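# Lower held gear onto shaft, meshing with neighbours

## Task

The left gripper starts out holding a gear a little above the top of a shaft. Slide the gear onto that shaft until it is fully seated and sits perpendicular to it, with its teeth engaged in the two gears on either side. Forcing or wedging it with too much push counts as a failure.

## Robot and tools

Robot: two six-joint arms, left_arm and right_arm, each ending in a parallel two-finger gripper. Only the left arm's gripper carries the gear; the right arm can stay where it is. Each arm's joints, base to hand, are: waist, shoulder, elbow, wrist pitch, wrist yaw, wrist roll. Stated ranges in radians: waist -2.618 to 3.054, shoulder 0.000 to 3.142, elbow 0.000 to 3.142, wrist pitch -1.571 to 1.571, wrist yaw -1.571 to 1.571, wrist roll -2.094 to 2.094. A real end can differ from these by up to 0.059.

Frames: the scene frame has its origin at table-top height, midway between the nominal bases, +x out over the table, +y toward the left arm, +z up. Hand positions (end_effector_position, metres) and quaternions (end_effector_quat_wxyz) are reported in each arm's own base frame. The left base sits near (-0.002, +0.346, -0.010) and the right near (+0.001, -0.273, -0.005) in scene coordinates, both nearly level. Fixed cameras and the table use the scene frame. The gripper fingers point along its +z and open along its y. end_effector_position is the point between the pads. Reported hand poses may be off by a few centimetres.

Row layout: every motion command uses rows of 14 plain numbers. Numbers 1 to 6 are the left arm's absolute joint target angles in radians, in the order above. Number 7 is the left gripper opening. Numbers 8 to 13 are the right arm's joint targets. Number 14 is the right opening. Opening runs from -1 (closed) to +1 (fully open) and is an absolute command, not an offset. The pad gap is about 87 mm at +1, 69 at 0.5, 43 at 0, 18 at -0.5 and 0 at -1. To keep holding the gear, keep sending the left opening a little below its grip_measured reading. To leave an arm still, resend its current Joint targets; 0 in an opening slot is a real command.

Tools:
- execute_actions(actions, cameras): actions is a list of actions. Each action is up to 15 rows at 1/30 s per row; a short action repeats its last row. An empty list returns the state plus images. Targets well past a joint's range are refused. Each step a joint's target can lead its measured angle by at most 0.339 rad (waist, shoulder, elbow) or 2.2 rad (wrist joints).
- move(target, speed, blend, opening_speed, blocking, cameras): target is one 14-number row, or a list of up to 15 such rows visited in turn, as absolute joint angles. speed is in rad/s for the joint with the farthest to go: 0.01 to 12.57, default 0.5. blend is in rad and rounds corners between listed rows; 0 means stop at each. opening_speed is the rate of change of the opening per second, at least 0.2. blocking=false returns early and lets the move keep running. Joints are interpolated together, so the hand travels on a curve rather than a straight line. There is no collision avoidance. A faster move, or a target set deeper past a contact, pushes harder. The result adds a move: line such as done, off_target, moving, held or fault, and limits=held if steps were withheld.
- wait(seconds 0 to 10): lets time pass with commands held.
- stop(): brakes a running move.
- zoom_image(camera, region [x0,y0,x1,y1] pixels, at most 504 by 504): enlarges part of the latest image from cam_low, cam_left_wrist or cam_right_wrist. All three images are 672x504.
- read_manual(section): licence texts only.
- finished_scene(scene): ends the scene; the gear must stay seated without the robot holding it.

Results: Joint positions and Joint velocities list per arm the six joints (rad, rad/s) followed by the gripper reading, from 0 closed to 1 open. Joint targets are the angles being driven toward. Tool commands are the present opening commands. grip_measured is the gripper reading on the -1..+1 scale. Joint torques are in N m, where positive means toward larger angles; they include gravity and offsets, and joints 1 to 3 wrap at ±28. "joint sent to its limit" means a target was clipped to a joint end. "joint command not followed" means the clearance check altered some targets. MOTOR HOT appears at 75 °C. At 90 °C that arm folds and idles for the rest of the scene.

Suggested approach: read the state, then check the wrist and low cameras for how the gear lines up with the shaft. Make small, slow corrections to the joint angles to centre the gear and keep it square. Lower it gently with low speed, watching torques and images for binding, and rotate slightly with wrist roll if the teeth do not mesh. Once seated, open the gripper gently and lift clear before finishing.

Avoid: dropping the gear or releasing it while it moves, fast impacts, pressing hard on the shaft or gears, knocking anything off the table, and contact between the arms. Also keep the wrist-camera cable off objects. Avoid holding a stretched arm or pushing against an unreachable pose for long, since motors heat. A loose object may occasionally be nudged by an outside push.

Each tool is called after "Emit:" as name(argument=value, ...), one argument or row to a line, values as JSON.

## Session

Emit:
execute_actions(
  actions=[],
)

Emit:
zoom_image(
  camera="cam_left_wrist",
  region=[200, 0, 600, 330],
)

Emit:
zoom_image(
  camera="cam_low",
  region=[290, 140, 410, 240],
)

Scene clock: 0.00 s.
left_arm: end_effector_position=(+0.2812, -0.1467, +0.1214) grip_measured=-0.521 end_effector_quat_wxyz=(-0.005, +0.857, +0.516, +0.004) | right_arm: end_effector_position=(+0.3825, +0.0000, +0.3604) grip_measured=+0.968 end_effector_quat_wxyz=(+0.707, +0.000, +0.707, +0.000)
Joint positions: left_arm=[-0.618 1.756 1.506 -1.326 -0.011 1.441 0.239] | right_arm=[0 1.047 1.047 0 0 0 0.984]
Joint velocities: within noise
Joint torques (N m): no reading
Motor temperatures (°C): left_arm=[26 30 33 27 22 24 25] | right_arm=[22 34 31 23 26 22 25]
Heat: left arm: 33 °C; right arm: 34 °C.
Joint targets: left_arm=[-0.618 1.749 1.511 -1.331 -0.014 1.441] | right_arm=[-0.001 1.049 1.056 0.001 0.001 0.000]
Tool commands: left_gripper/opening=-1.0 right_gripper/opening=+1.0

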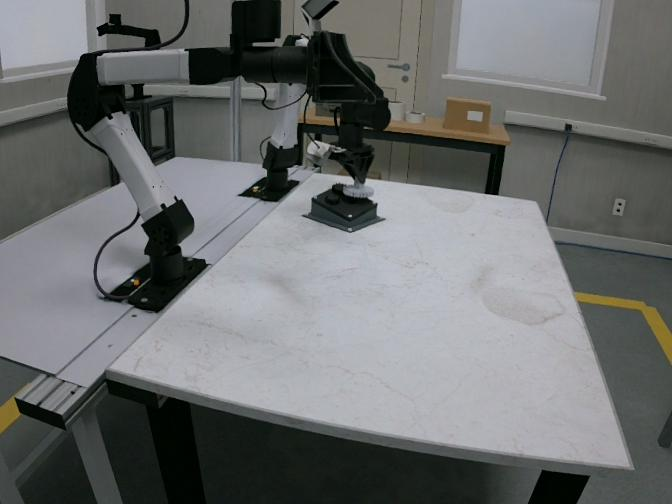

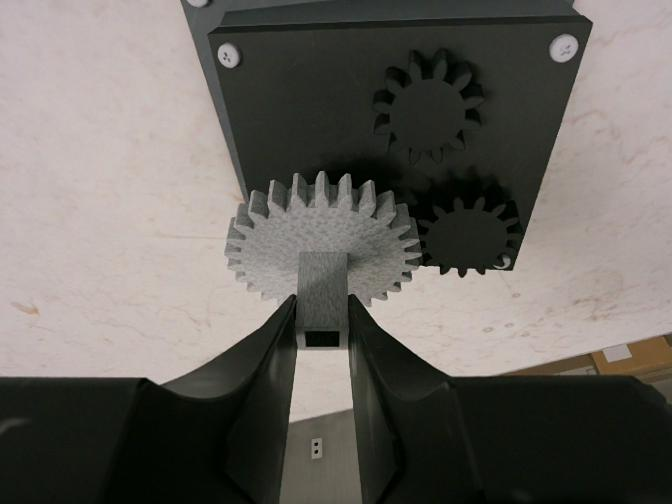

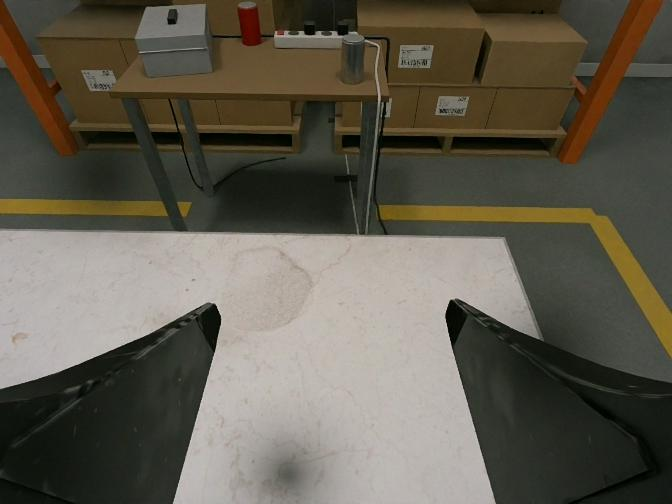

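Scaled by 1.260 from the camera's 672x504 image, which has a finer 960x720 frame.

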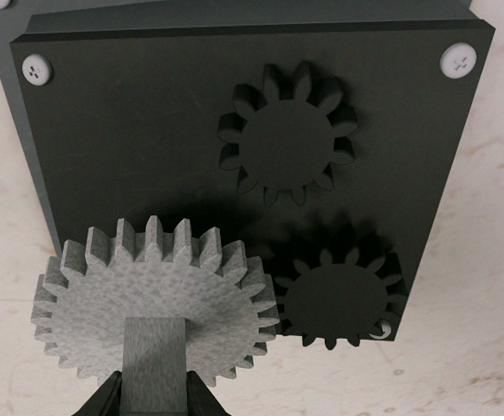

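Scaled by 4.200 from the camera's 672x504 image, which has a finer 960x720 frame.

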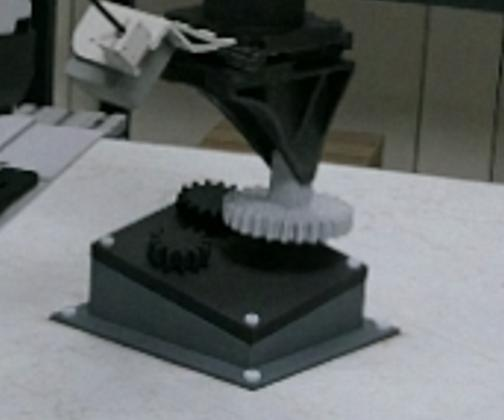

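Emit:
move(
  target=[-0.4625, 1.743, 1.624, -1.45, -0.014, 1.5965, -1, 0, 1.048, 1.056, 0.002, 0.001, 0, 1],
  speed=0.4,
  cameras=["cam_left_wrist", "cam_low"],
)

Emit:
zoom_image(
  camera="cam_left_wrist",
  region=[200, 0, 560, 200],
)

Emit:
zoom_image(
  camera="cam_left_wrist",
  region=[310, 20, 410, 110],
)

Emit:
zoom_image(
  camera="cam_low",
  region=[296, 170, 396, 240],
)

Emit:
zoom_image(
  camera="cam_left_wrist",
  region=[216, 156, 431, 316],
)

Scene clock: 1.40 s.
left_arm: end_effector_position=(+0.3034, -0.1034, +0.1462) grip_measured=-0.521 end_effector_quat_wxyz=(-0.008, +0.855, +0.519, +0.001) | right_arm: end_effector_position=(+0.3825, +0.0000, +0.3604) grip_measured=+0.968 end_effector_quat_wxyz=(+0.707, +0.000, +0.707, +0.000)
Joint positions: left_arm=[-0.465 1.756 1.605 -1.431 -0.011 1.585 0.239] | right_arm=[0 1.047 1.047 0 0 0 0.984]
Joint torques (N m): left_arm=[0.25 -8.54 6.86 0.24 -0.05 0.11] | right_arm=[-0.2 -2.4 8.2 1.85 -0.03 -0.01]
Heat: left arm: 33 °C; right arm: 34 °C.
Joint targets: left_arm=[-0.462 1.743 1.624 -1.450 -0.014 1.597] | right_arm=[0.000 1.048 1.056 0.002 0.001 0.000]
move: done
camera_calibration:
cam_left_wrist: T_world_to_cam=[[-0.894597, 0.446858, 0.00377434, 0.31107], [0.278541, 0.550987, 0.786657, -0.122476], [0.349444, 0.704792, -0.617379, 0.201173], [0, 0, 0, 1]] pos_world=[0.242098, -0.213306, 0.219372]
Images, in order (width x height): cam_low 672x504, cam_left_wrist 672x504.

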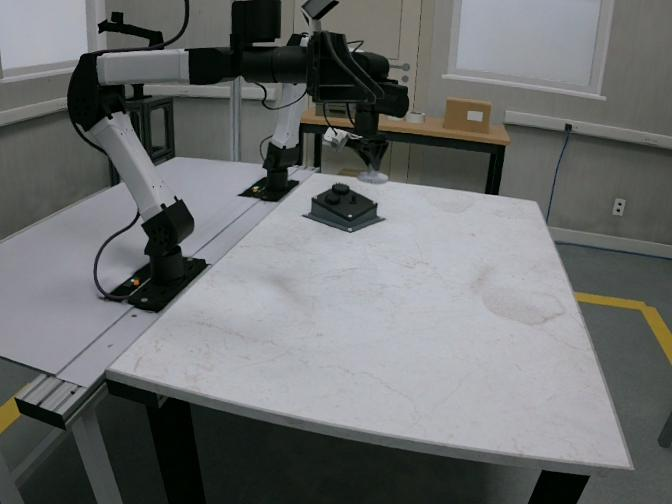

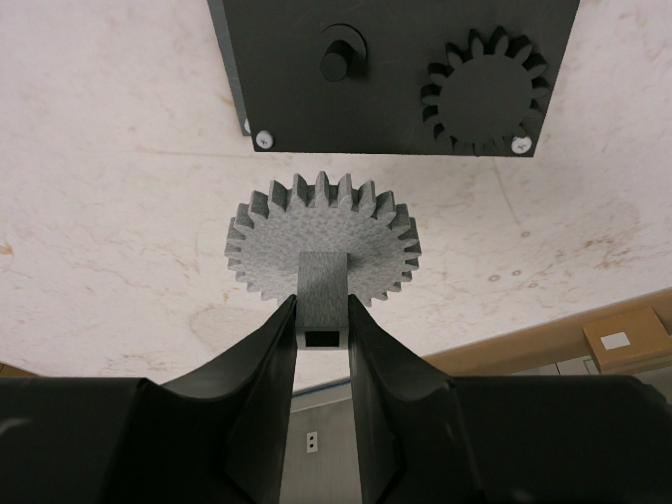

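Scaled by 1.400 from the camera's 672x504 image, which has a finer 960x720 frame.

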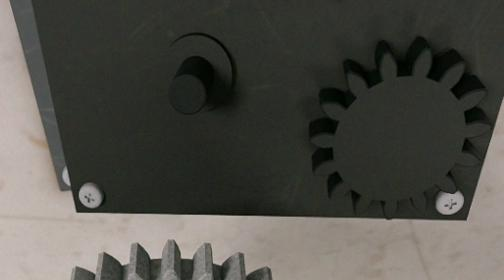

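Scaled by 5.040 from the camera's 672x504 image, which has a finer 960x720 frame.

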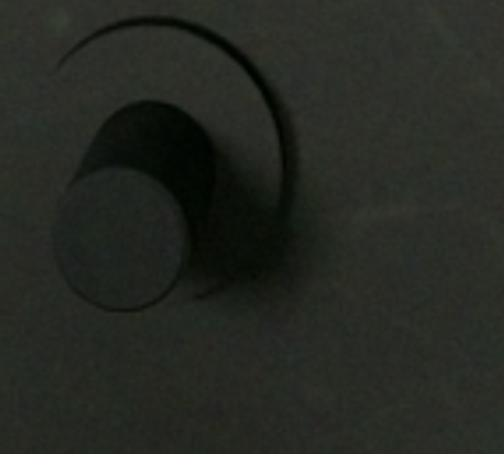

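Scaled by 5.040 from the camera's 672x504 image, which has a finer 960x720 frame.

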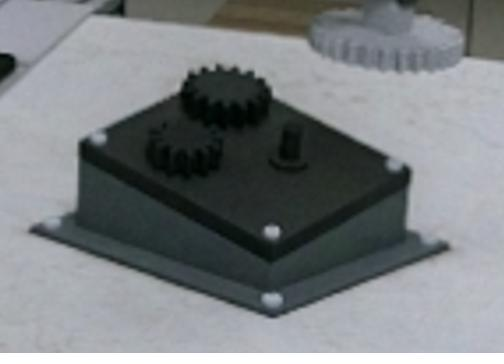

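Scaled by 2.344 from the camera's 672x504 image, which has a finer 960x720 frame.

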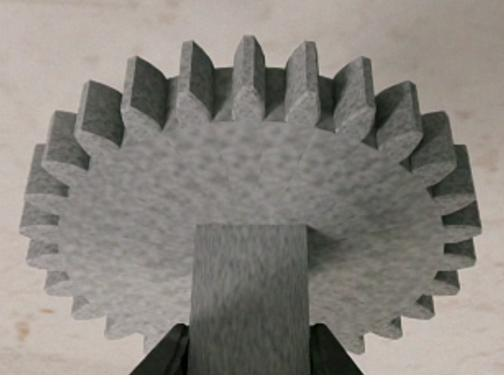

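Emit:
wait(
  seconds=0,
)

Scene clock: 3.83 s.
left_arm: end_effector_position=(+0.3033, -0.1034, +0.1462) grip_measured=-0.521 end_effector_quat_wxyz=(-0.008, +0.855, +0.519, +0.001) | right_arm: end_effector_position=(+0.3825, +0.0000, +0.3604) grip_measured=+0.968 end_effector_quat_wxyz=(+0.707, +0.000, +0.707, +0.000)
Joint positions: left_arm=[-0.465 1.756 1.605 -1.432 -0.011 1.586 0.239] | right_arm=[0 1.047 1.047 0 0 0 0.984]
Joint torques (N m): left_arm=[0.27 -8.53 6.86 0.26 -0.05 0.08] | right_arm=[-0.2 -2.39 8.18 1.85 -0.03 -0.01]
Heat: left arm: 34 °C; right arm: 34 °C.
Joint targets: left_arm=[-0.462 1.743 1.624 -1.450 -0.014 1.596] | right_arm=[0.000 1.048 1.056 0.002 0.001 0.000]
Tool commands: left_gripper/opening=-1.0 right_gripper/opening=+1.0

Emit:
move(
  target=[
    [-0.590,1.965,1.764,-1.54,-0.135,1.43,-1,0,1.048,1.056,0.002,0.001,0,1],
  ],
  speed=0.5,
  cameras=["cam_left_wrist"],
)

Scene clock: 5.03 s.
left_arm: end_effector_position=(+0.3066, -0.1294, +0.1259) grip_measured=-0.521 end_effector_quat_wxyz=(-0.099, +0.847, +0.521, +0.022) | right_arm: end_effector_position=(+0.3825, +0.0000, +0.3604) grip_measured=+0.968 end_effector_quat_wxyz=(+0.707, +0.000, +0.707, +0.000)
Joint positions: left_arm=[-0.588 1.957 1.744 -1.52 -0.122 1.44 0.239] | right_arm=[0 1.047 1.047 0 0 0 0.984]
Joint torques (N m): left_arm=[-0.14 -8.36 6.74 -0.06 -0.21 -0.13] | right_arm=[-0.2 -2.39 8.17 1.85 -0.03 -0.01]
Heat: left arm: 34 °C; right arm: 34 °C.
Joint targets: left_arm=[-0.590 1.965 1.764 -1.540 -0.135 1.430] | right_arm=[0.000 1.048 1.056 0.002 0.001 0.000]
move: done
camera_calibration:
cam_left_wrist: T_world_to_cam=[[-0.895689, 0.424041, 0.133906, 0.306612], [0.321306, 0.408968, 0.854112, -0.133054], [0.307416, 0.808043, -0.502555, 0.217645], [0, 0, 0, 1]] pos_world=[0.250472, -0.251467, 0.181965]
Images, in order (width x height): cam_left_wrist 672x504.

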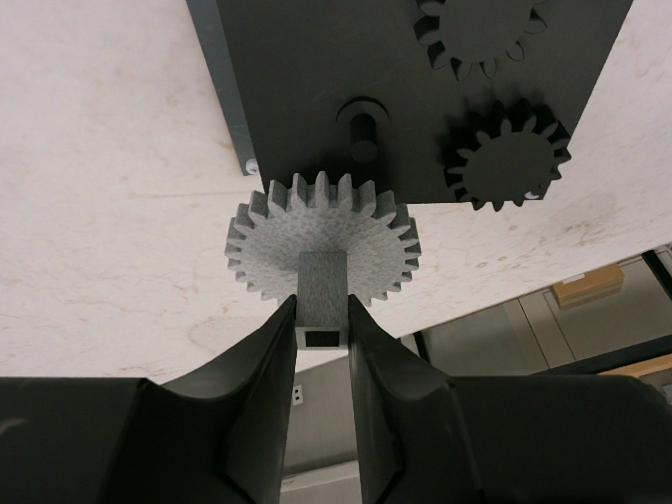

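Emit:
zoom_image(
  camera="cam_left_wrist",
  region=[240, 60, 430, 220],
)

Emit:
zoom_image(
  camera="cam_left_wrist",
  region=[400, 0, 600, 220],
)

Scaled by 2.653 from the camera's 672x504 image, which has a finer 960x720 frame.

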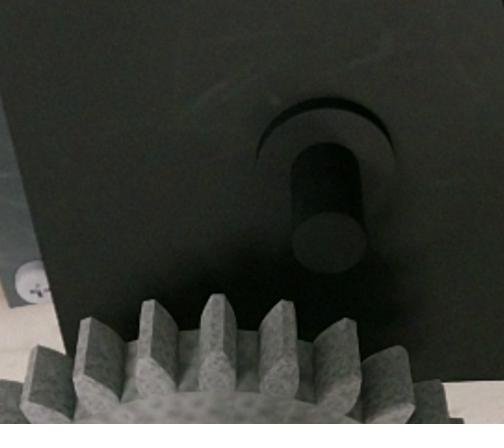

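Scaled by 2.291 from the camera's 672x504 image, which has a finer 960x720 frame.

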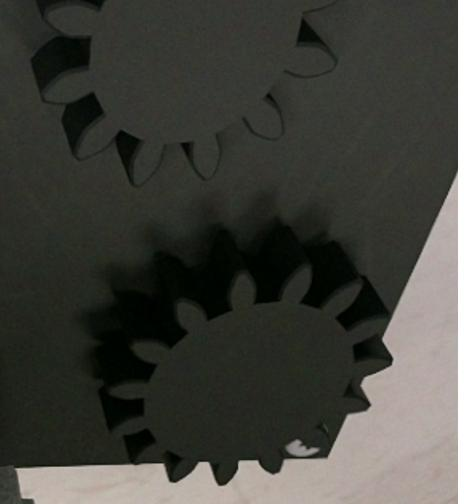

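Emit:
zoom_image(
  camera="cam_left_wrist",
  region=[435, 100, 579, 216],
)

Emit:
zoom_image(
  camera="cam_left_wrist",
  region=[405, 0, 560, 90],
)

Emit:
zoom_image(
  camera="cam_left_wrist",
  region=[220, 160, 425, 310],
)

Emit:
zoom_image(
  camera="cam_left_wrist",
  region=[325, 85, 405, 170],
)

Scaled by 3.500 from the camera's 672x504 image, which has a finer 960x720 frame.

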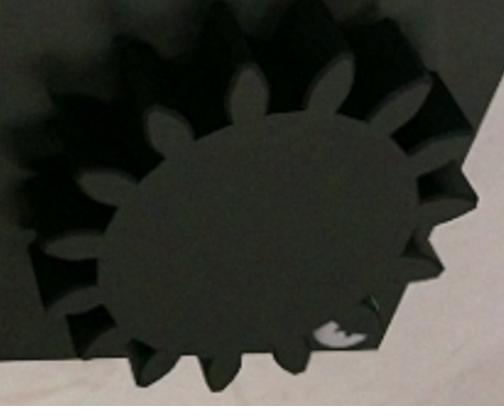

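Scaled by 3.252 from the camera's 672x504 image, which has a finer 960x720 frame.

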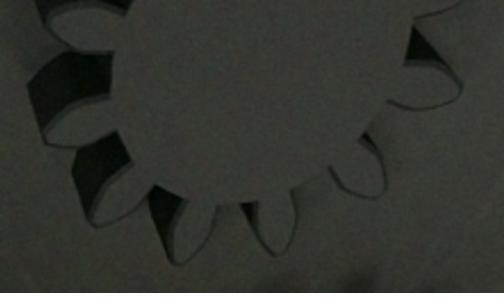

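Scaled by 2.459 from the camera's 672x504 image, which has a finer 960x720 frame.

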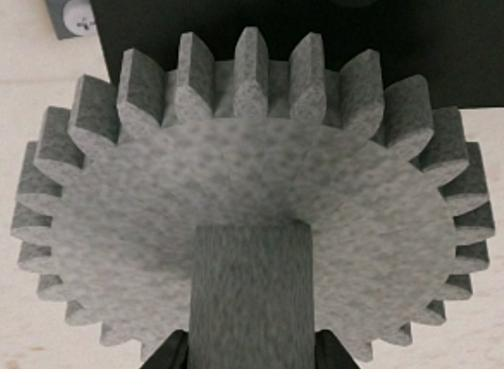

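Scaled by 5.929 from the camera's 672x504 image, which has a finer 960x720 frame.

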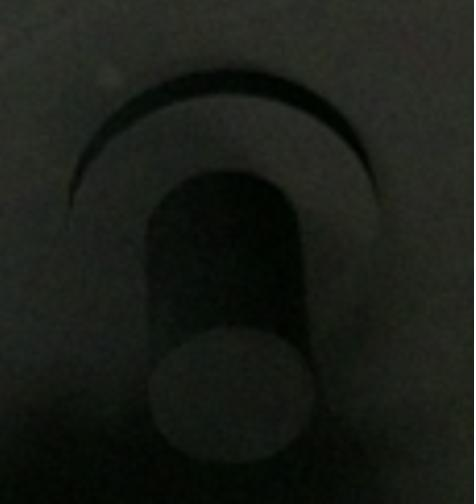

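Emit:
move(
  target=[
    [-0.739,1.945,1.738,-1.565,-0.136,1.385,-1,0,1.048,1.056,0.002,0.001,0,1],
  ],
  speed=0.35,
  cameras=["cam_left_wrist"],
)

Scene clock: 11.90 s.
left_arm: end_effector_position=(+0.2783, -0.1684, +0.1277) grip_measured=-0.521 end_effector_quat_wxyz=(-0.109, +0.873, +0.475, +0.030) | right_arm: end_effector_position=(+0.3825, +0.0000, +0.3604) grip_measured=+0.968 end_effector_quat_wxyz=(+0.707, +0.000, +0.707, +0.000)
Joint positions: left_arm=[-0.739 1.957 1.744 -1.545 -0.127 1.395 0.239] | right_arm=[0 1.047 1.047 0 0 0 0.984]
Joint torques (N m): left_arm=[-0.01 -9.94 4.63 -0.11 -0.15 -0.13] | right_arm=[-0.18 -2.39 8.2 1.84 -0.02 -0.01]
Heat: left arm: 36 °C; right arm: 34 °C.
Joint targets: left_arm=[-0.739 1.945 1.738 -1.565 -0.136 1.385] | right_arm=[0.000 1.048 1.056 0.002 0.001 0.000]
move: done
camera_calibration:
cam_left_wrist: T_world_to_cam=[[-0.844048, 0.514631, 0.150795, 0.296305], [0.368629, 0.35256, 0.860125, -0.133034], [0.389482, 0.781573, -0.487285, 0.22953], [0, 0, 0, 1]] pos_world=[0.209738, -0.28498, 0.181591]
Images, in order (width x height): cam_left_wrist 672x504.

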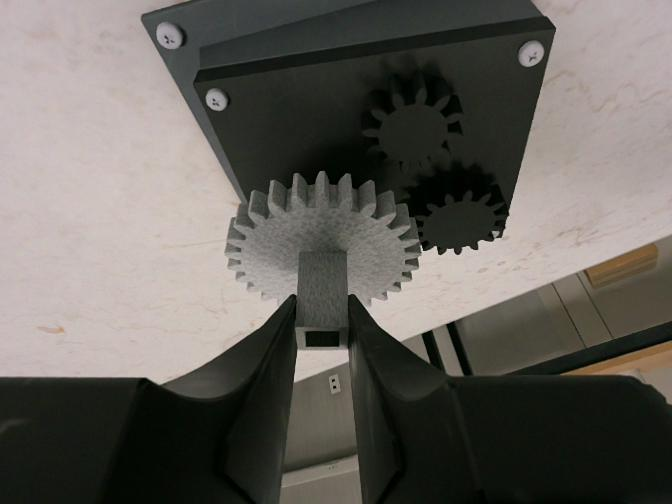

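Emit:
zoom_image(
  camera="cam_left_wrist",
  region=[345, 55, 475, 175],
)

Emit:
zoom_image(
  camera="cam_left_wrist",
  region=[400, 165, 530, 265],
)

Emit:
zoom_image(
  camera="cam_left_wrist",
  region=[215, 160, 430, 310],
)

Emit:
zoom_image(
  camera="cam_left_wrist",
  region=[130, 0, 570, 220],
)

Scaled by 3.877 from the camera's 672x504 image, which has a finer 960x720 frame.

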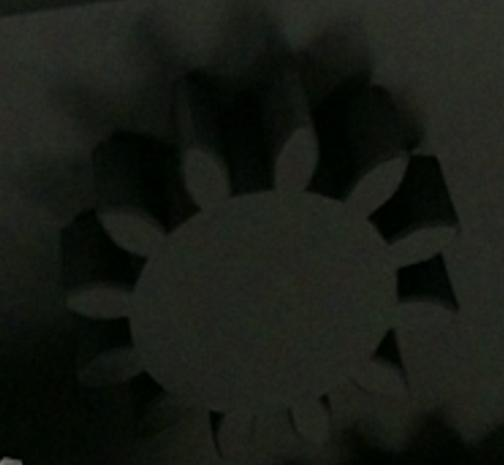

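Scaled by 3.877 from the camera's 672x504 image, which has a finer 960x720 frame.

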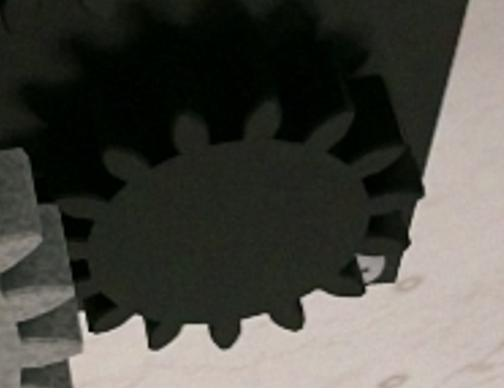

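Scaled by 2.344 from the camera's 672x504 image, which has a finer 960x720 frame.

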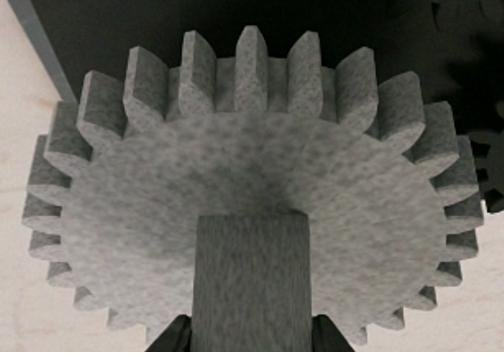

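Scaled by 1.145 from the camera's 672x504 image, which has a finer 960x720 frame.

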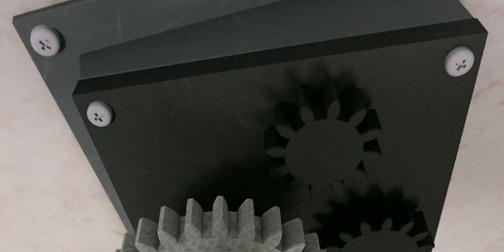

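Emit:
move(
  target=[
    [-0.717,1.961,1.704,-1.523,-0.106,1.341,-1,0,1.048,1.056,0.002,0.001,0,1],
  ],
  speed=0.12,
  cameras=["cam_left_wrist"],
)

Emit:
zoom_image(
  camera="cam_left_wrist",
  region=[220, 50, 540, 290],
)

Scene clock: 17.40 s.
left_arm: end_effector_position=(+0.2750, -0.1627, +0.1205) grip_measured=-0.521 end_effector_quat_wxyz=(-0.113, +0.858, +0.501, +0.022) | right_arm: end_effector_position=(+0.3825, +0.0000, +0.3604) grip_measured=+0.968 end_effector_quat_wxyz=(+0.707, +0.000, +0.707, +0.000)
Joint positions: left_arm=[-0.723 1.957 1.715 -1.53 -0.112 1.351 0.239] | right_arm=[0 1.047 1.047 0 0 0 0.984]
Joint torques (N m): left_arm=[0.62 -8.61 4.21 0.16 -0.03 -0.14] | right_arm=[-0.2 -2.37 8.2 1.85 -0.03 -0.01]
Motor temperatures (°C): left_arm=[26 35 36 26 22 24 25] | right_arm=[22 34 34 28 26 22 25]
Heat: left arm: 36 °C; right arm: 34 °C.
Joint targets: left_arm=[-0.717 1.961 1.704 -1.523 -0.106 1.341] | right_arm=[0.000 1.048 1.056 0.002 0.001 0.000]
move: done
camera_calibration:
cam_left_wrist: T_world_to_cam=[[-0.872486, 0.461426, 0.160795, 0.28963], [0.355806, 0.374379, 0.856296, -0.120089], [0.334919, 0.804318, -0.490818, 0.241944], [0, 0, 0, 1]] pos_world=[0.214395, -0.283284, 0.175011]
Images, in order (width x height): cam_left_wrist 672x504.

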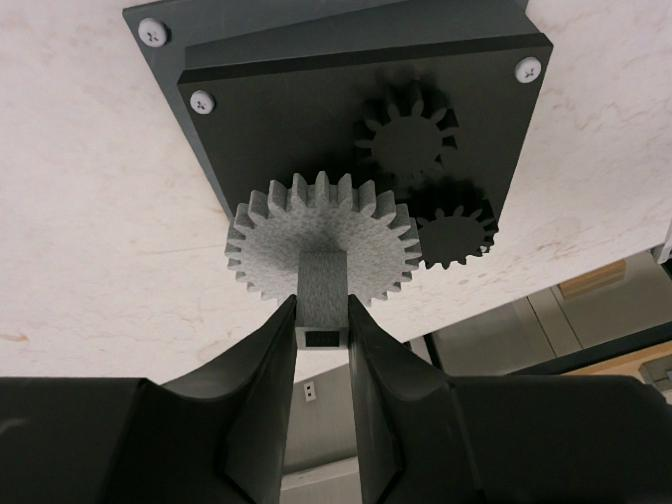

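Scaled by 1.575 from the camera's 672x504 image, which has a finer 960x720 frame.

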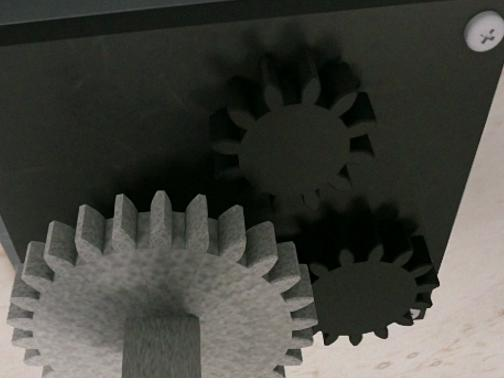

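Emit:
move(
  target=[
    [-0.714,1.941,1.658,-1.488,-0.129,1.357,-1,0,1.048,1.056,0.002,0.001,0,1],
  ],
  speed=0.06,
  cameras=["cam_left_wrist"],
)

Scene clock: 19.03 s.
left_arm: end_effector_position=(+0.2751, -0.1603, +0.1159) grip_measured=-0.521 end_effector_quat_wxyz=(-0.114, +0.858, +0.500, +0.027) | right_arm: end_effector_position=(+0.3825, +0.0000, +0.3604) grip_measured=+0.968 end_effector_quat_wxyz=(+0.707, +0.000, +0.707, +0.000)
Joint positions: left_arm=[-0.723 1.949 1.683 -1.505 -0.122 1.351 0.239] | right_arm=[0 1.047 1.047 0 0 0 0.984]
Joint torques (N m): left_arm=[0.91 -9.47 3.07 0.23 -0.15 0.05] | right_arm=[-0.2 -2.39 8.18 1.85 -0.02 -0.01]
Heat: left arm: 36 °C; right arm: 34 °C.
Joint targets: left_arm=[-0.714 1.941 1.658 -1.488 -0.129 1.357] | right_arm=[0.000 1.048 1.056 0.002 0.001 0.000]
move: done
camera_calibration:
cam_left_wrist: T_world_to_cam=[[-0.872955, 0.461877, 0.156906, 0.289973], [0.349488, 0.367795, 0.861733, -0.117023], [0.340306, 0.807091, -0.482489, 0.23577], [0, 0, 0, 1]] pos_world=[0.213797, -0.281179, 0.169101]
Images, in order (width x height): cam_left_wrist 672x504.

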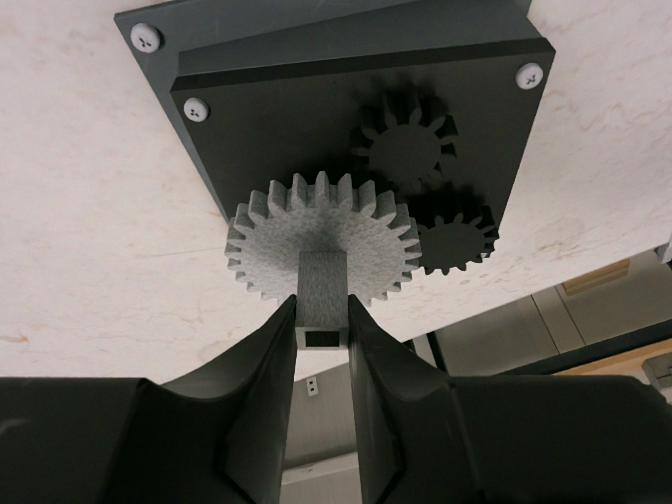

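Emit:
move(
  target=[
    [-0.714,1.941,1.658,-1.488,-0.129,1.357,-1,0.361,2.458,1.513,0.945,-1.436,1.222,1],
  ],
  speed=1.3,
  cameras=["cam_right_wrist"],
)

Emit:
zoom_image(
  camera="cam_right_wrist",
  region=[200, 120, 480, 400],
)

Scene clock: 22.67 s.
left_arm: end_effector_position=(+0.2751, -0.1603, +0.1159) grip_measured=-0.521 end_effector_quat_wxyz=(-0.114, +0.858, +0.500, +0.027) | right_arm: end_effector_position=(+0.3759, +0.3374, +0.0923) grip_measured=+0.969 end_effector_quat_wxyz=(+0.029, -0.185, +0.685, +0.704)
Joint positions: left_arm=[-0.723 1.949 1.683 -1.505 -0.122 1.351 0.239] | right_arm=[0.368 2.462 1.484 0.925 -1.424 1.214 0.984]
Joint torques (N m): left_arm=[0.91 -9.5 3.08 0.23 -0.15 0.04] | right_arm=[-0.88 -13.2 8.43 1.58 -0.2 0.02]
Heat: left arm: 38 °C; right arm: 35 °C.
Joint targets: left_arm=[-0.714 1.941 1.658 -1.488 -0.129 1.357] | right_arm=[0.361 2.458 1.513 0.945 -1.436 1.222]
move: done
camera_calibration:
cam_right_wrist: T_world_to_cam=[[0.275631, 0.0477877, -0.960075, -0.0320708], [-0.453602, -0.874106, -0.173735, 0.506985], [-0.84751, 0.483379, -0.219254, 0.319849], [0, 0, 0, 1]] pos_world=[0.509885, 0.290083, 0.127419]
Images, in order (width x height): cam_right_wrist 672x504.

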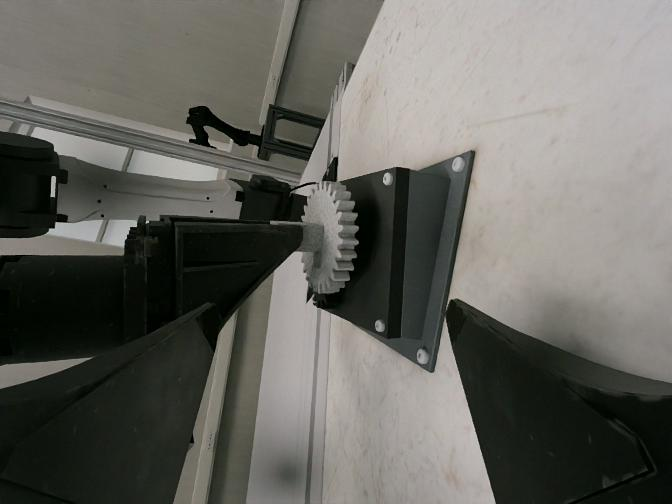

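Scaled by 1.800 from the camera's 672x504 image, which has a finer 960x720 frame.

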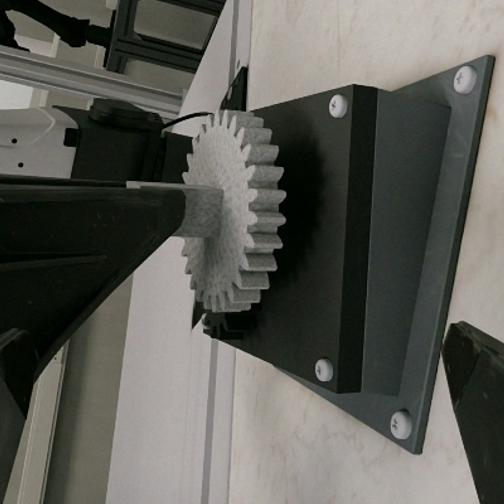

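Emit:
zoom_image(
  camera="cam_right_wrist",
  region=[285, 165, 415, 345],
)

Emit:
zoom_image(
  camera="cam_right_wrist",
  region=[300, 170, 390, 250],
)

Emit:
zoom_image(
  camera="cam_right_wrist",
  region=[300, 230, 390, 330],
)

Scaled by 2.800 from the camera's 672x504 image, which has a finer 960x720 frame.

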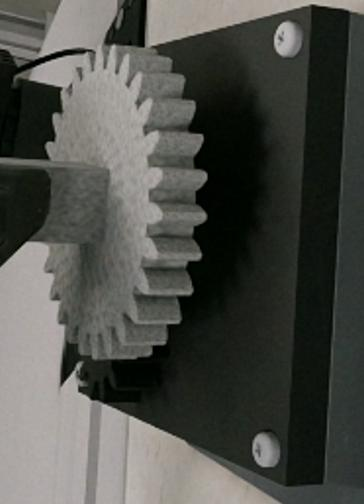

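Scaled by 5.600 from the camera's 672x504 image, which has a finer 960x720 frame.

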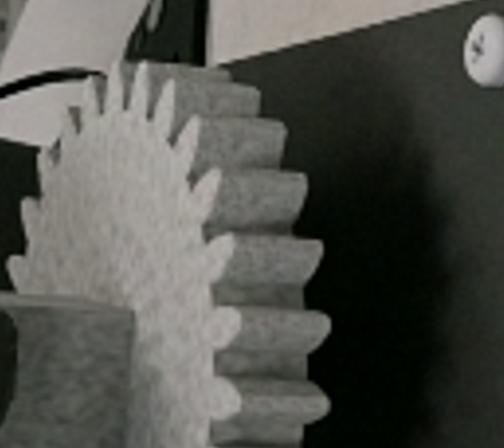

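Scaled by 5.040 from the camera's 672x504 image, which has a finer 960x720 frame.

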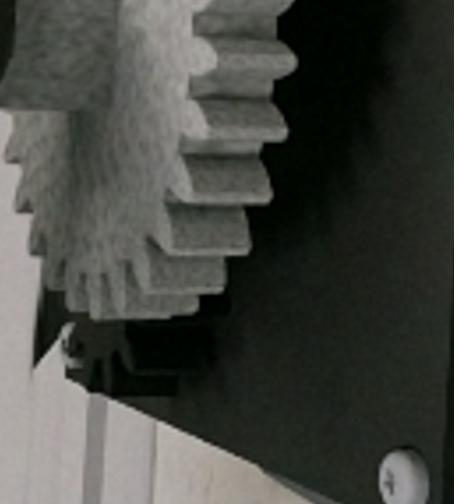

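Emit:
move(
  target=[
    [-0.708,1.941,1.658,-1.488,-0.129,1.357,-1,0.361,2.458,1.513,0.945,-1.436,1.222,1],
  ],
  speed=0.03,
)

Scene clock: 24.73 s.
left_arm: end_effector_position=(+0.2751, -0.1603, +0.1159) grip_measured=-0.521 end_effector_quat_wxyz=(-0.114, +0.858, +0.500, +0.027) | right_arm: end_effector_position=(+0.3758, +0.3373, +0.0923) grip_measured=+0.969 end_effector_quat_wxyz=(+0.029, -0.185, +0.685, +0.704)
Joint positions: left_arm=[-0.723 1.949 1.683 -1.505 -0.122 1.351 0.239] | right_arm=[0.368 2.462 1.484 0.925 -1.425 1.214 0.984]
Joint torques (N m): left_arm=[1.51 -9.5 3.08 0.23 -0.15 0.05] | right_arm=[-0.88 -13.2 8.42 1.57 -0.19 0.02]
Heat: left arm: 39 °C; right arm: 36 °C.
Joint targets: left_arm=[-0.708 1.941 1.658 -1.488 -0.129 1.357] | right_arm=[0.361 2.458 1.513 0.945 -1.436 1.222]
move: done

Emit:
move(
  target=[
    [-0.703,1.941,1.663,-1.490,-0.129,1.357,-1,0.361,2.458,1.513,0.945,-1.436,1.222,1],
  ],
  speed=0.03,
)

Scene clock: 25.60 s.
left_arm: end_effector_position=(+0.2754, -0.1597, +0.1162) grip_measured=-0.521 end_effector_quat_wxyz=(-0.113, +0.857, +0.501, +0.027) | right_arm: end_effector_position=(+0.3758, +0.3373, +0.0923) grip_measured=+0.969 end_effector_quat_wxyz=(+0.029, -0.185, +0.685, +0.704)
Joint positions: left_arm=[-0.721 1.948 1.683 -1.505 -0.122 1.351 0.239] | right_arm=[0.368 2.462 1.484 0.925 -1.425 1.214 0.984]
Joint torques (N m): left_arm=[1.74 -9.42 3.49 0.21 -0.15 0.05] | right_arm=[-0.9 -13.2 8.43 1.58 -0.19 0.01]
Heat: left arm: 39 °C; right arm: 37 °C.
Joint targets: left_arm=[-0.703 1.941 1.663 -1.490 -0.129 1.357] | right_arm=[0.361 2.458 1.513 0.945 -1.436 1.222]
move: done

Emit:
move(
  target=[
    [-0.697,1.941,1.662,-1.490,-0.129,1.359,-1,0.361,2.458,1.513,0.945,-1.436,1.222,1],
  ],
  speed=0.03,
)

Scene clock: 26.47 s.
left_arm: end_effector_position=(+0.2755, -0.1593, +0.1162) grip_measured=-0.521 end_effector_quat_wxyz=(-0.112, +0.857, +0.503, +0.025) | right_arm: end_effector_position=(+0.3758, +0.3373, +0.0923) grip_measured=+0.969 end_effector_quat_wxyz=(+0.029, -0.185, +0.685, +0.704)
Joint positions: left_arm=[-0.718 1.947 1.683 -1.505 -0.118 1.351 0.239] | right_arm=[0.368 2.462 1.484 0.925 -1.425 1.214 0.984]
Joint torques (N m): left_arm=[2.04 -9.33 3.41 0.22 -0.18 0.07] | right_arm=[-0.9 -13.22 8.43 1.57 -0.19 0.02]
Heat: left arm: 39 °C; right arm: 37 °C.
Joint targets: left_arm=[-0.697 1.941 1.662 -1.490 -0.129 1.359] | right_arm=[0.361 2.458 1.513 0.945 -1.436 1.222]
move: done

Emit:
wait(
  seconds=0,
  cameras=["cam_left_wrist","cam_right_wrist"],
)

Emit:
zoom_image(
  camera="cam_right_wrist",
  region=[340, 200, 400, 270],
)

Emit:
zoom_image(
  camera="cam_left_wrist",
  region=[340, 80, 510, 290],
)

Emit:
zoom_image(
  camera="cam_left_wrist",
  region=[216, 156, 431, 316],
)

Scene clock: 27.13 s.
left_arm: end_effector_position=(+0.2755, -0.1593, +0.1162) grip_measured=-0.521 end_effector_quat_wxyz=(-0.112, +0.857, +0.503, +0.025) | right_arm: end_effector_position=(+0.3758, +0.3373, +0.0923) grip_measured=+0.969 end_effector_quat_wxyz=(+0.029, -0.185, +0.685, +0.704)
Joint positions: left_arm=[-0.718 1.947 1.683 -1.505 -0.118 1.351 0.239] | right_arm=[0.368 2.462 1.484 0.925 -1.425 1.214 0.984]
Joint torques (N m): left_arm=[2.04 -9.35 3.41 0.22 -0.18 0.07] | right_arm=[-0.91 -13.22 8.42 1.57 -0.19 0.02]
Heat: left arm: 39 °C; right arm: 37 °C.
Joint targets: left_arm=[-0.697 1.941 1.662 -1.490 -0.129 1.359] | right_arm=[0.361 2.458 1.513 0.945 -1.436 1.222]
Tool commands: left_gripper/opening=-1.0 right_gripper/opening=+1.0
camera_calibration:
cam_left_wrist: T_world_to_cam=[[-0.87559, 0.457184, 0.155963, 0.289892], [0.348129, 0.373394, 0.859874, -0.11628], [0.334885, 0.807193, -0.486099, 0.236839], [0, 0, 0, 1]] pos_world=[0.214993, -0.280291, 0.1699]
cam_right_wrist: T_world_to_cam=[[0.275496, 0.0480278, -0.960102, -0.0320405], [-0.452979, -0.874432, -0.173722, 0.506714], [-0.847887, 0.482766, -0.219147, 0.320121], [0, 0, 0, 1]] pos_world=[0.509785, 0.290082, 0.127419]
Images, in order (width x height): cam_left_wrist 672x504, cam_right_wrist 672x504.

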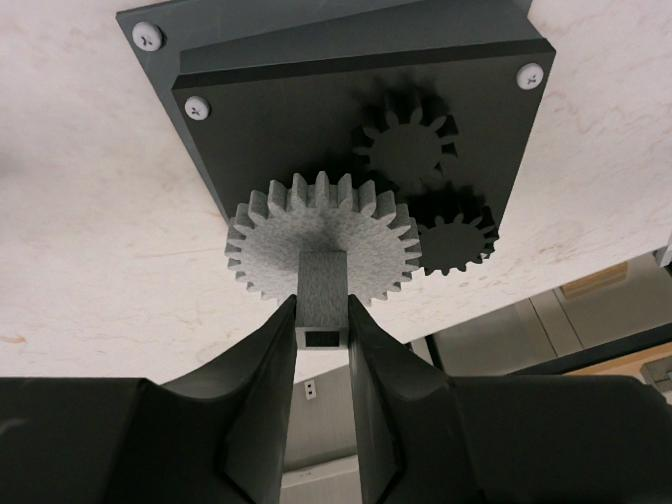

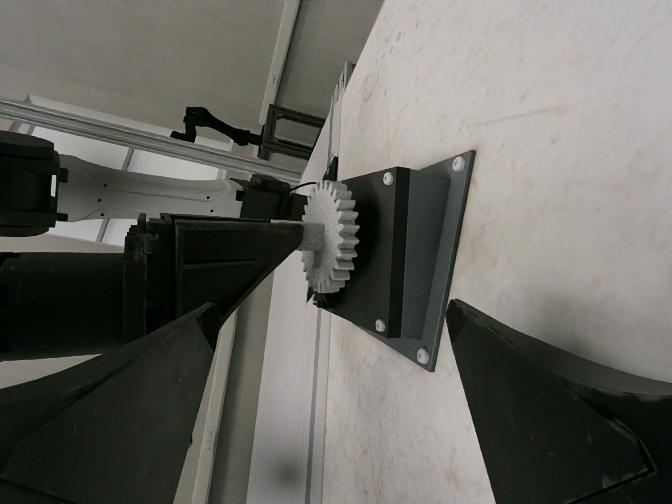

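Scaled by 7.200 from the camera's 672x504 image, which has a finer 960x720 frame.

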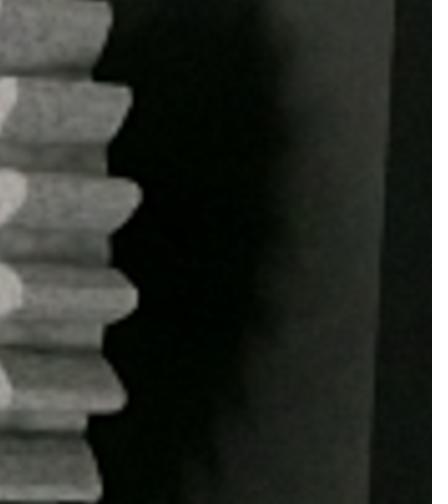

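Scaled by 2.400 from the camera's 672x504 image, which has a finer 960x720 frame.

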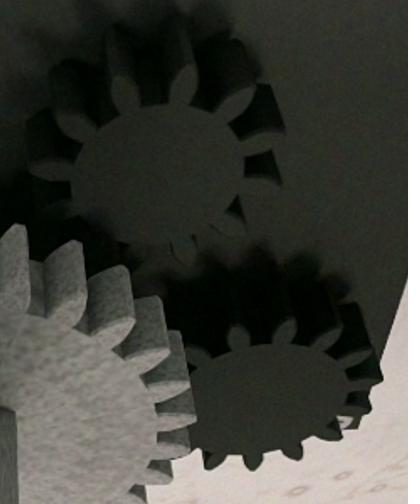

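Scaled by 2.344 from the camera's 672x504 image, which has a finer 960x720 frame.

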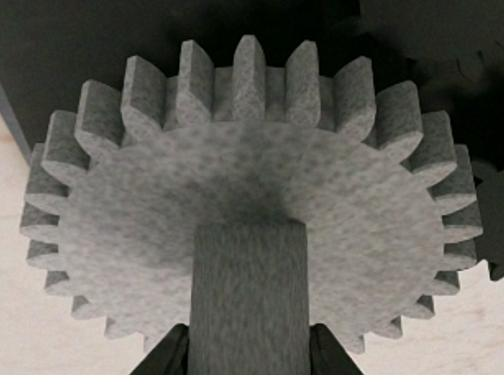

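Emit:
move(
  target=[
    [-0.694,1.960,1.690,-1.496,-0.129,1.359,-1,0.361,2.458,1.513,0.945,-1.436,1.222,1],
    [-0.696,1.960,1.664,-1.488,-0.129,1.359,-1,0.361,2.458,1.513,0.945,-1.436,1.222,1],
  ],
  speed=0.05,
)

Scene clock: 29.87 s.
left_arm: end_effector_position=(+0.2767, -0.1565, +0.1135) grip_measured=-0.521 end_effector_quat_wxyz=(-0.111, +0.853, +0.509, +0.021) | right_arm: end_effector_position=(+0.3758, +0.3373, +0.0923) grip_measured=+0.969 end_effector_quat_wxyz=(+0.029, -0.185, +0.685, +0.704)
Joint positions: left_arm=[-0.704 1.948 1.676 -1.497 -0.11 1.351 0.239] | right_arm=[0.368 2.462 1.484 0.925 -1.425 1.214 0.984]
Joint torques (N m): left_arm=[0.8 -7.9 4.18 0.15 -0.25 0.07] | right_arm=[-0.88 -13.22 8.42 1.58 -0.19 0.02]
Motor temperatures (°C): left_arm=[26 40 36 26 22 24 26] | right_arm=[22 39 35 29 26 22 25]
Heat: left arm: 40 °C; right arm: 39 °C.
Joint targets: left_arm=[-0.696 1.960 1.664 -1.488 -0.129 1.359] | right_arm=[0.361 2.458 1.513 0.945 -1.436 1.222]
move: done

Emit:
wait(
  seconds=0,
  cameras=["cam_left_wrist","cam_right_wrist"],
)

Emit:
zoom_image(
  camera="cam_right_wrist",
  region=[285, 165, 415, 345],
)

Emit:
zoom_image(
  camera="cam_left_wrist",
  region=[216, 156, 431, 316],
)

Emit:
zoom_image(
  camera="cam_left_wrist",
  region=[340, 80, 510, 290],
)

Scene clock: 30.17 s.
left_arm: end_effector_position=(+0.2767, -0.1565, +0.1135) grip_measured=-0.521 end_effector_quat_wxyz=(-0.111, +0.853, +0.509, +0.021) | right_arm: end_effector_position=(+0.3758, +0.3373, +0.0923) grip_measured=+0.969 end_effector_quat_wxyz=(+0.029, -0.185, +0.685, +0.704)
Joint positions: left_arm=[-0.704 1.948 1.676 -1.497 -0.11 1.351 0.239] | right_arm=[0.368 2.462 1.484 0.925 -1.425 1.214 0.984]
Joint torques (N m): left_arm=[0.81 -7.9 4.18 0.15 -0.25 0.07] | right_arm=[-0.9 -13.2 8.43 1.58 -0.19 0.02]
Heat: left arm: 40 °C; right arm: 39 °C.
Joint targets: left_arm=[-0.696 1.960 1.664 -1.488 -0.129 1.359] | right_arm=[0.361 2.458 1.513 0.945 -1.436 1.222]
Tool commands: left_gripper/opening=-1.0 right_gripper/opening=+1.0
camera_calibration:
cam_left_wrist: T_world_to_cam=[[-0.881603, 0.444594, 0.158468, 0.289521], [0.347207, 0.383454, 0.85581, -0.113132], [0.319722, 0.809506, -0.49242, 0.238145], [0, 0, 0, 1]] pos_world=[0.218383, -0.278118, 0.168207]
cam_right_wrist: T_world_to_cam=[[0.275496, 0.0480278, -0.960102, -0.0320405], [-0.452979, -0.874432, -0.173722, 0.506714], [-0.847887, 0.482766, -0.219147, 0.320121], [0, 0, 0, 1]] pos_world=[0.509785, 0.290082, 0.127419]
Images, in order (width x height): cam_left_wrist 672x504, cam_right_wrist 672x504.

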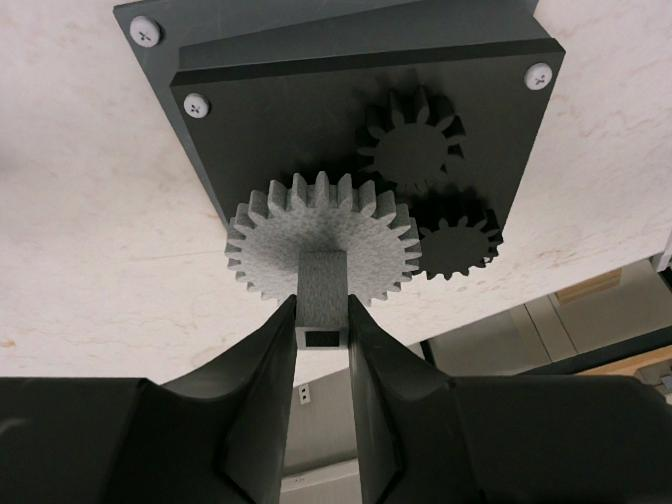

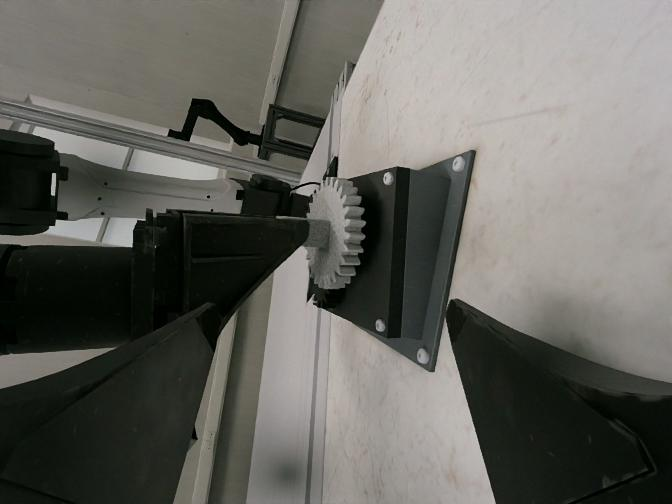

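Scaled by 2.800 from the camera's 672x504 image, which has a finer 960x720 frame.

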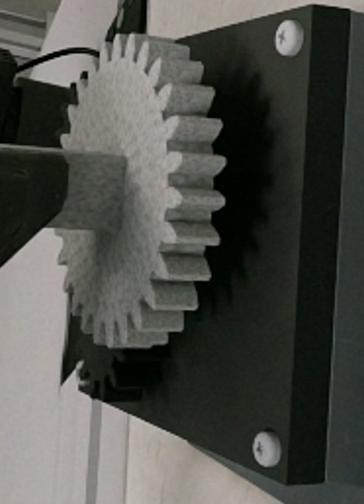

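Scaled by 2.344 from the camera's 672x504 image, which has a finer 960x720 frame.

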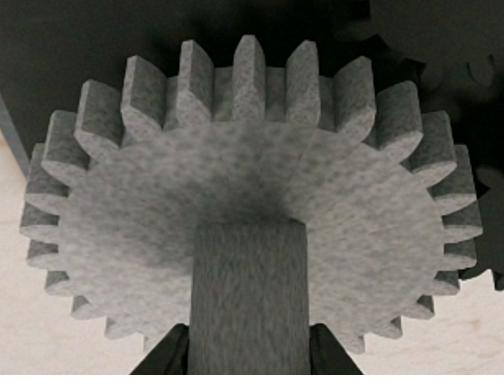

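Scaled by 2.400 from the camera's 672x504 image, which has a finer 960x720 frame.

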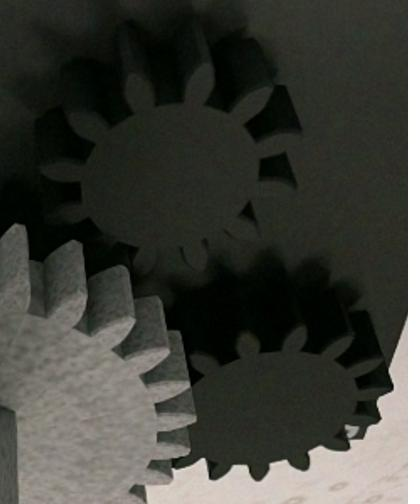

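Emit:
move(
  target=[
    [-0.703,1.957,1.641,-1.467,-0.129,1.359,-1,0.361,2.458,1.513,0.945,-1.436,1.222,1],
  ],
  speed=0.04,
  cameras=["cam_right_wrist"],
)

Emit:
zoom_image(
  camera="cam_right_wrist",
  region=[285, 165, 415, 345],
)

Scene clock: 32.37 s.
left_arm: end_effector_position=(+0.2770, -0.1565, +0.1108) grip_measured=-0.521 end_effector_quat_wxyz=(-0.111, +0.853, +0.509, +0.021) | right_arm: end_effector_position=(+0.3758, +0.3373, +0.0923) grip_measured=+0.969 end_effector_quat_wxyz=(+0.029, -0.185, +0.685, +0.704)
Joint positions: left_arm=[-0.704 1.948 1.665 -1.485 -0.112 1.351 0.239] | right_arm=[0.368 2.462 1.484 0.925 -1.425 1.214 0.984]
Joint torques (N m): left_arm=[0.16 -8.13 3.17 0.25 -0.24 0.07] | right_arm=[-0.9 -13.22 8.42 1.58 -0.19 0.02]
Heat: left arm: 41 °C; right arm: 40 °C.
Joint targets: left_arm=[-0.703 1.957 1.641 -1.467 -0.129 1.359] | right_arm=[0.361 2.458 1.513 0.945 -1.436 1.222]
move: done
camera_calibration:
cam_right_wrist: T_world_to_cam=[[0.275496, 0.0480278, -0.960102, -0.0320405], [-0.452979, -0.874432, -0.173722, 0.506714], [-0.847887, 0.482766, -0.219147, 0.320121], [0, 0, 0, 1]] pos_world=[0.509785, 0.290082, 0.127419]
Images, in order (width x height): cam_right_wrist 672x504.

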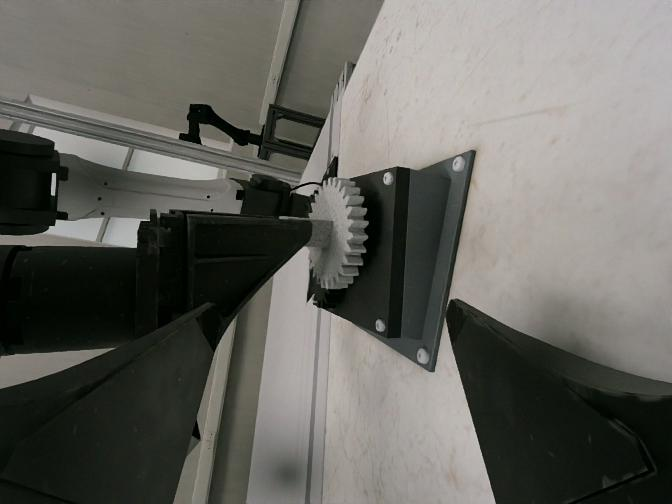

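Scaled by 2.800 from the camera's 672x504 image, which has a finer 960x720 frame.

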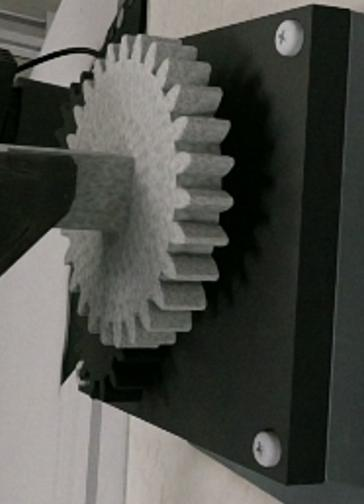

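Emit:
move(
  target=[
    [-0.705,1.926,1.641,-1.470,-0.128,1.449,-1,0.361,2.458,1.513,0.945,-1.436,1.222,1],
  ],
  speed=0.07,
  cameras=["cam_right_wrist"],
)

Emit:
zoom_image(
  camera="cam_right_wrist",
  region=[285, 165, 415, 345],
)

Scene clock: 35.10 s.
left_arm: end_effector_position=(+0.2776, -0.1566, +0.1107) grip_measured=-0.521 end_effector_quat_wxyz=(-0.114, +0.873, +0.474, +0.015) | right_arm: end_effector_position=(+0.3758, +0.3373, +0.0923) grip_measured=+0.969 end_effector_quat_wxyz=(+0.029, -0.185, +0.685, +0.704)
Joint positions: left_arm=[-0.704 1.943 1.659 -1.491 -0.11 1.431 0.239] | right_arm=[0.368 2.462 1.484 0.925 -1.425 1.214 0.984]
Joint torques (N m): left_arm=[-0.06 -10.21 3.62 0.24 -0.25 0.16] | right_arm=[-0.9 -13.22 8.43 1.58 -0.19 0.02]
Heat: left arm: 41 °C; right arm: 41 °C.
Joint targets: left_arm=[-0.705 1.926 1.641 -1.470 -0.128 1.449] | right_arm=[0.361 2.458 1.513 0.945 -1.436 1.222]
move: done
camera_calibration:
cam_right_wrist: T_world_to_cam=[[0.275496, 0.0480278, -0.960102, -0.0320405], [-0.452979, -0.874432, -0.173722, 0.506714], [-0.847887, 0.482766, -0.219147, 0.320121], [0, 0, 0, 1]] pos_world=[0.509785, 0.290082, 0.127419]
Images, in order (width x height): cam_right_wrist 672x504.

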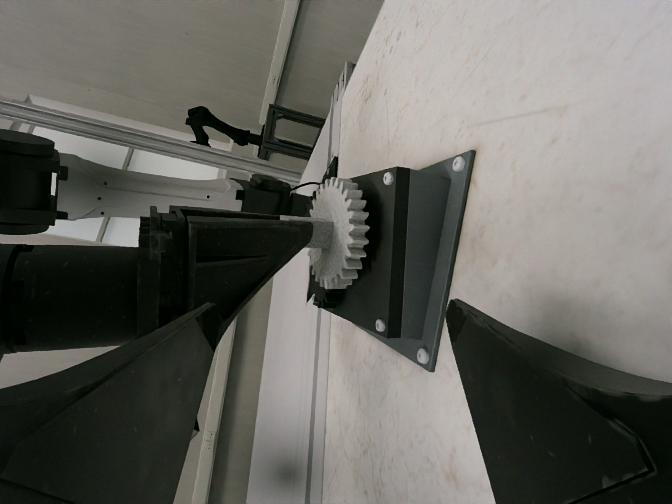

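Scaled by 2.800 from the camera's 672x504 image, which has a finer 960x720 frame.

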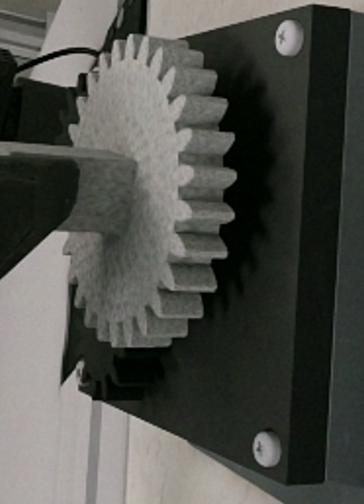

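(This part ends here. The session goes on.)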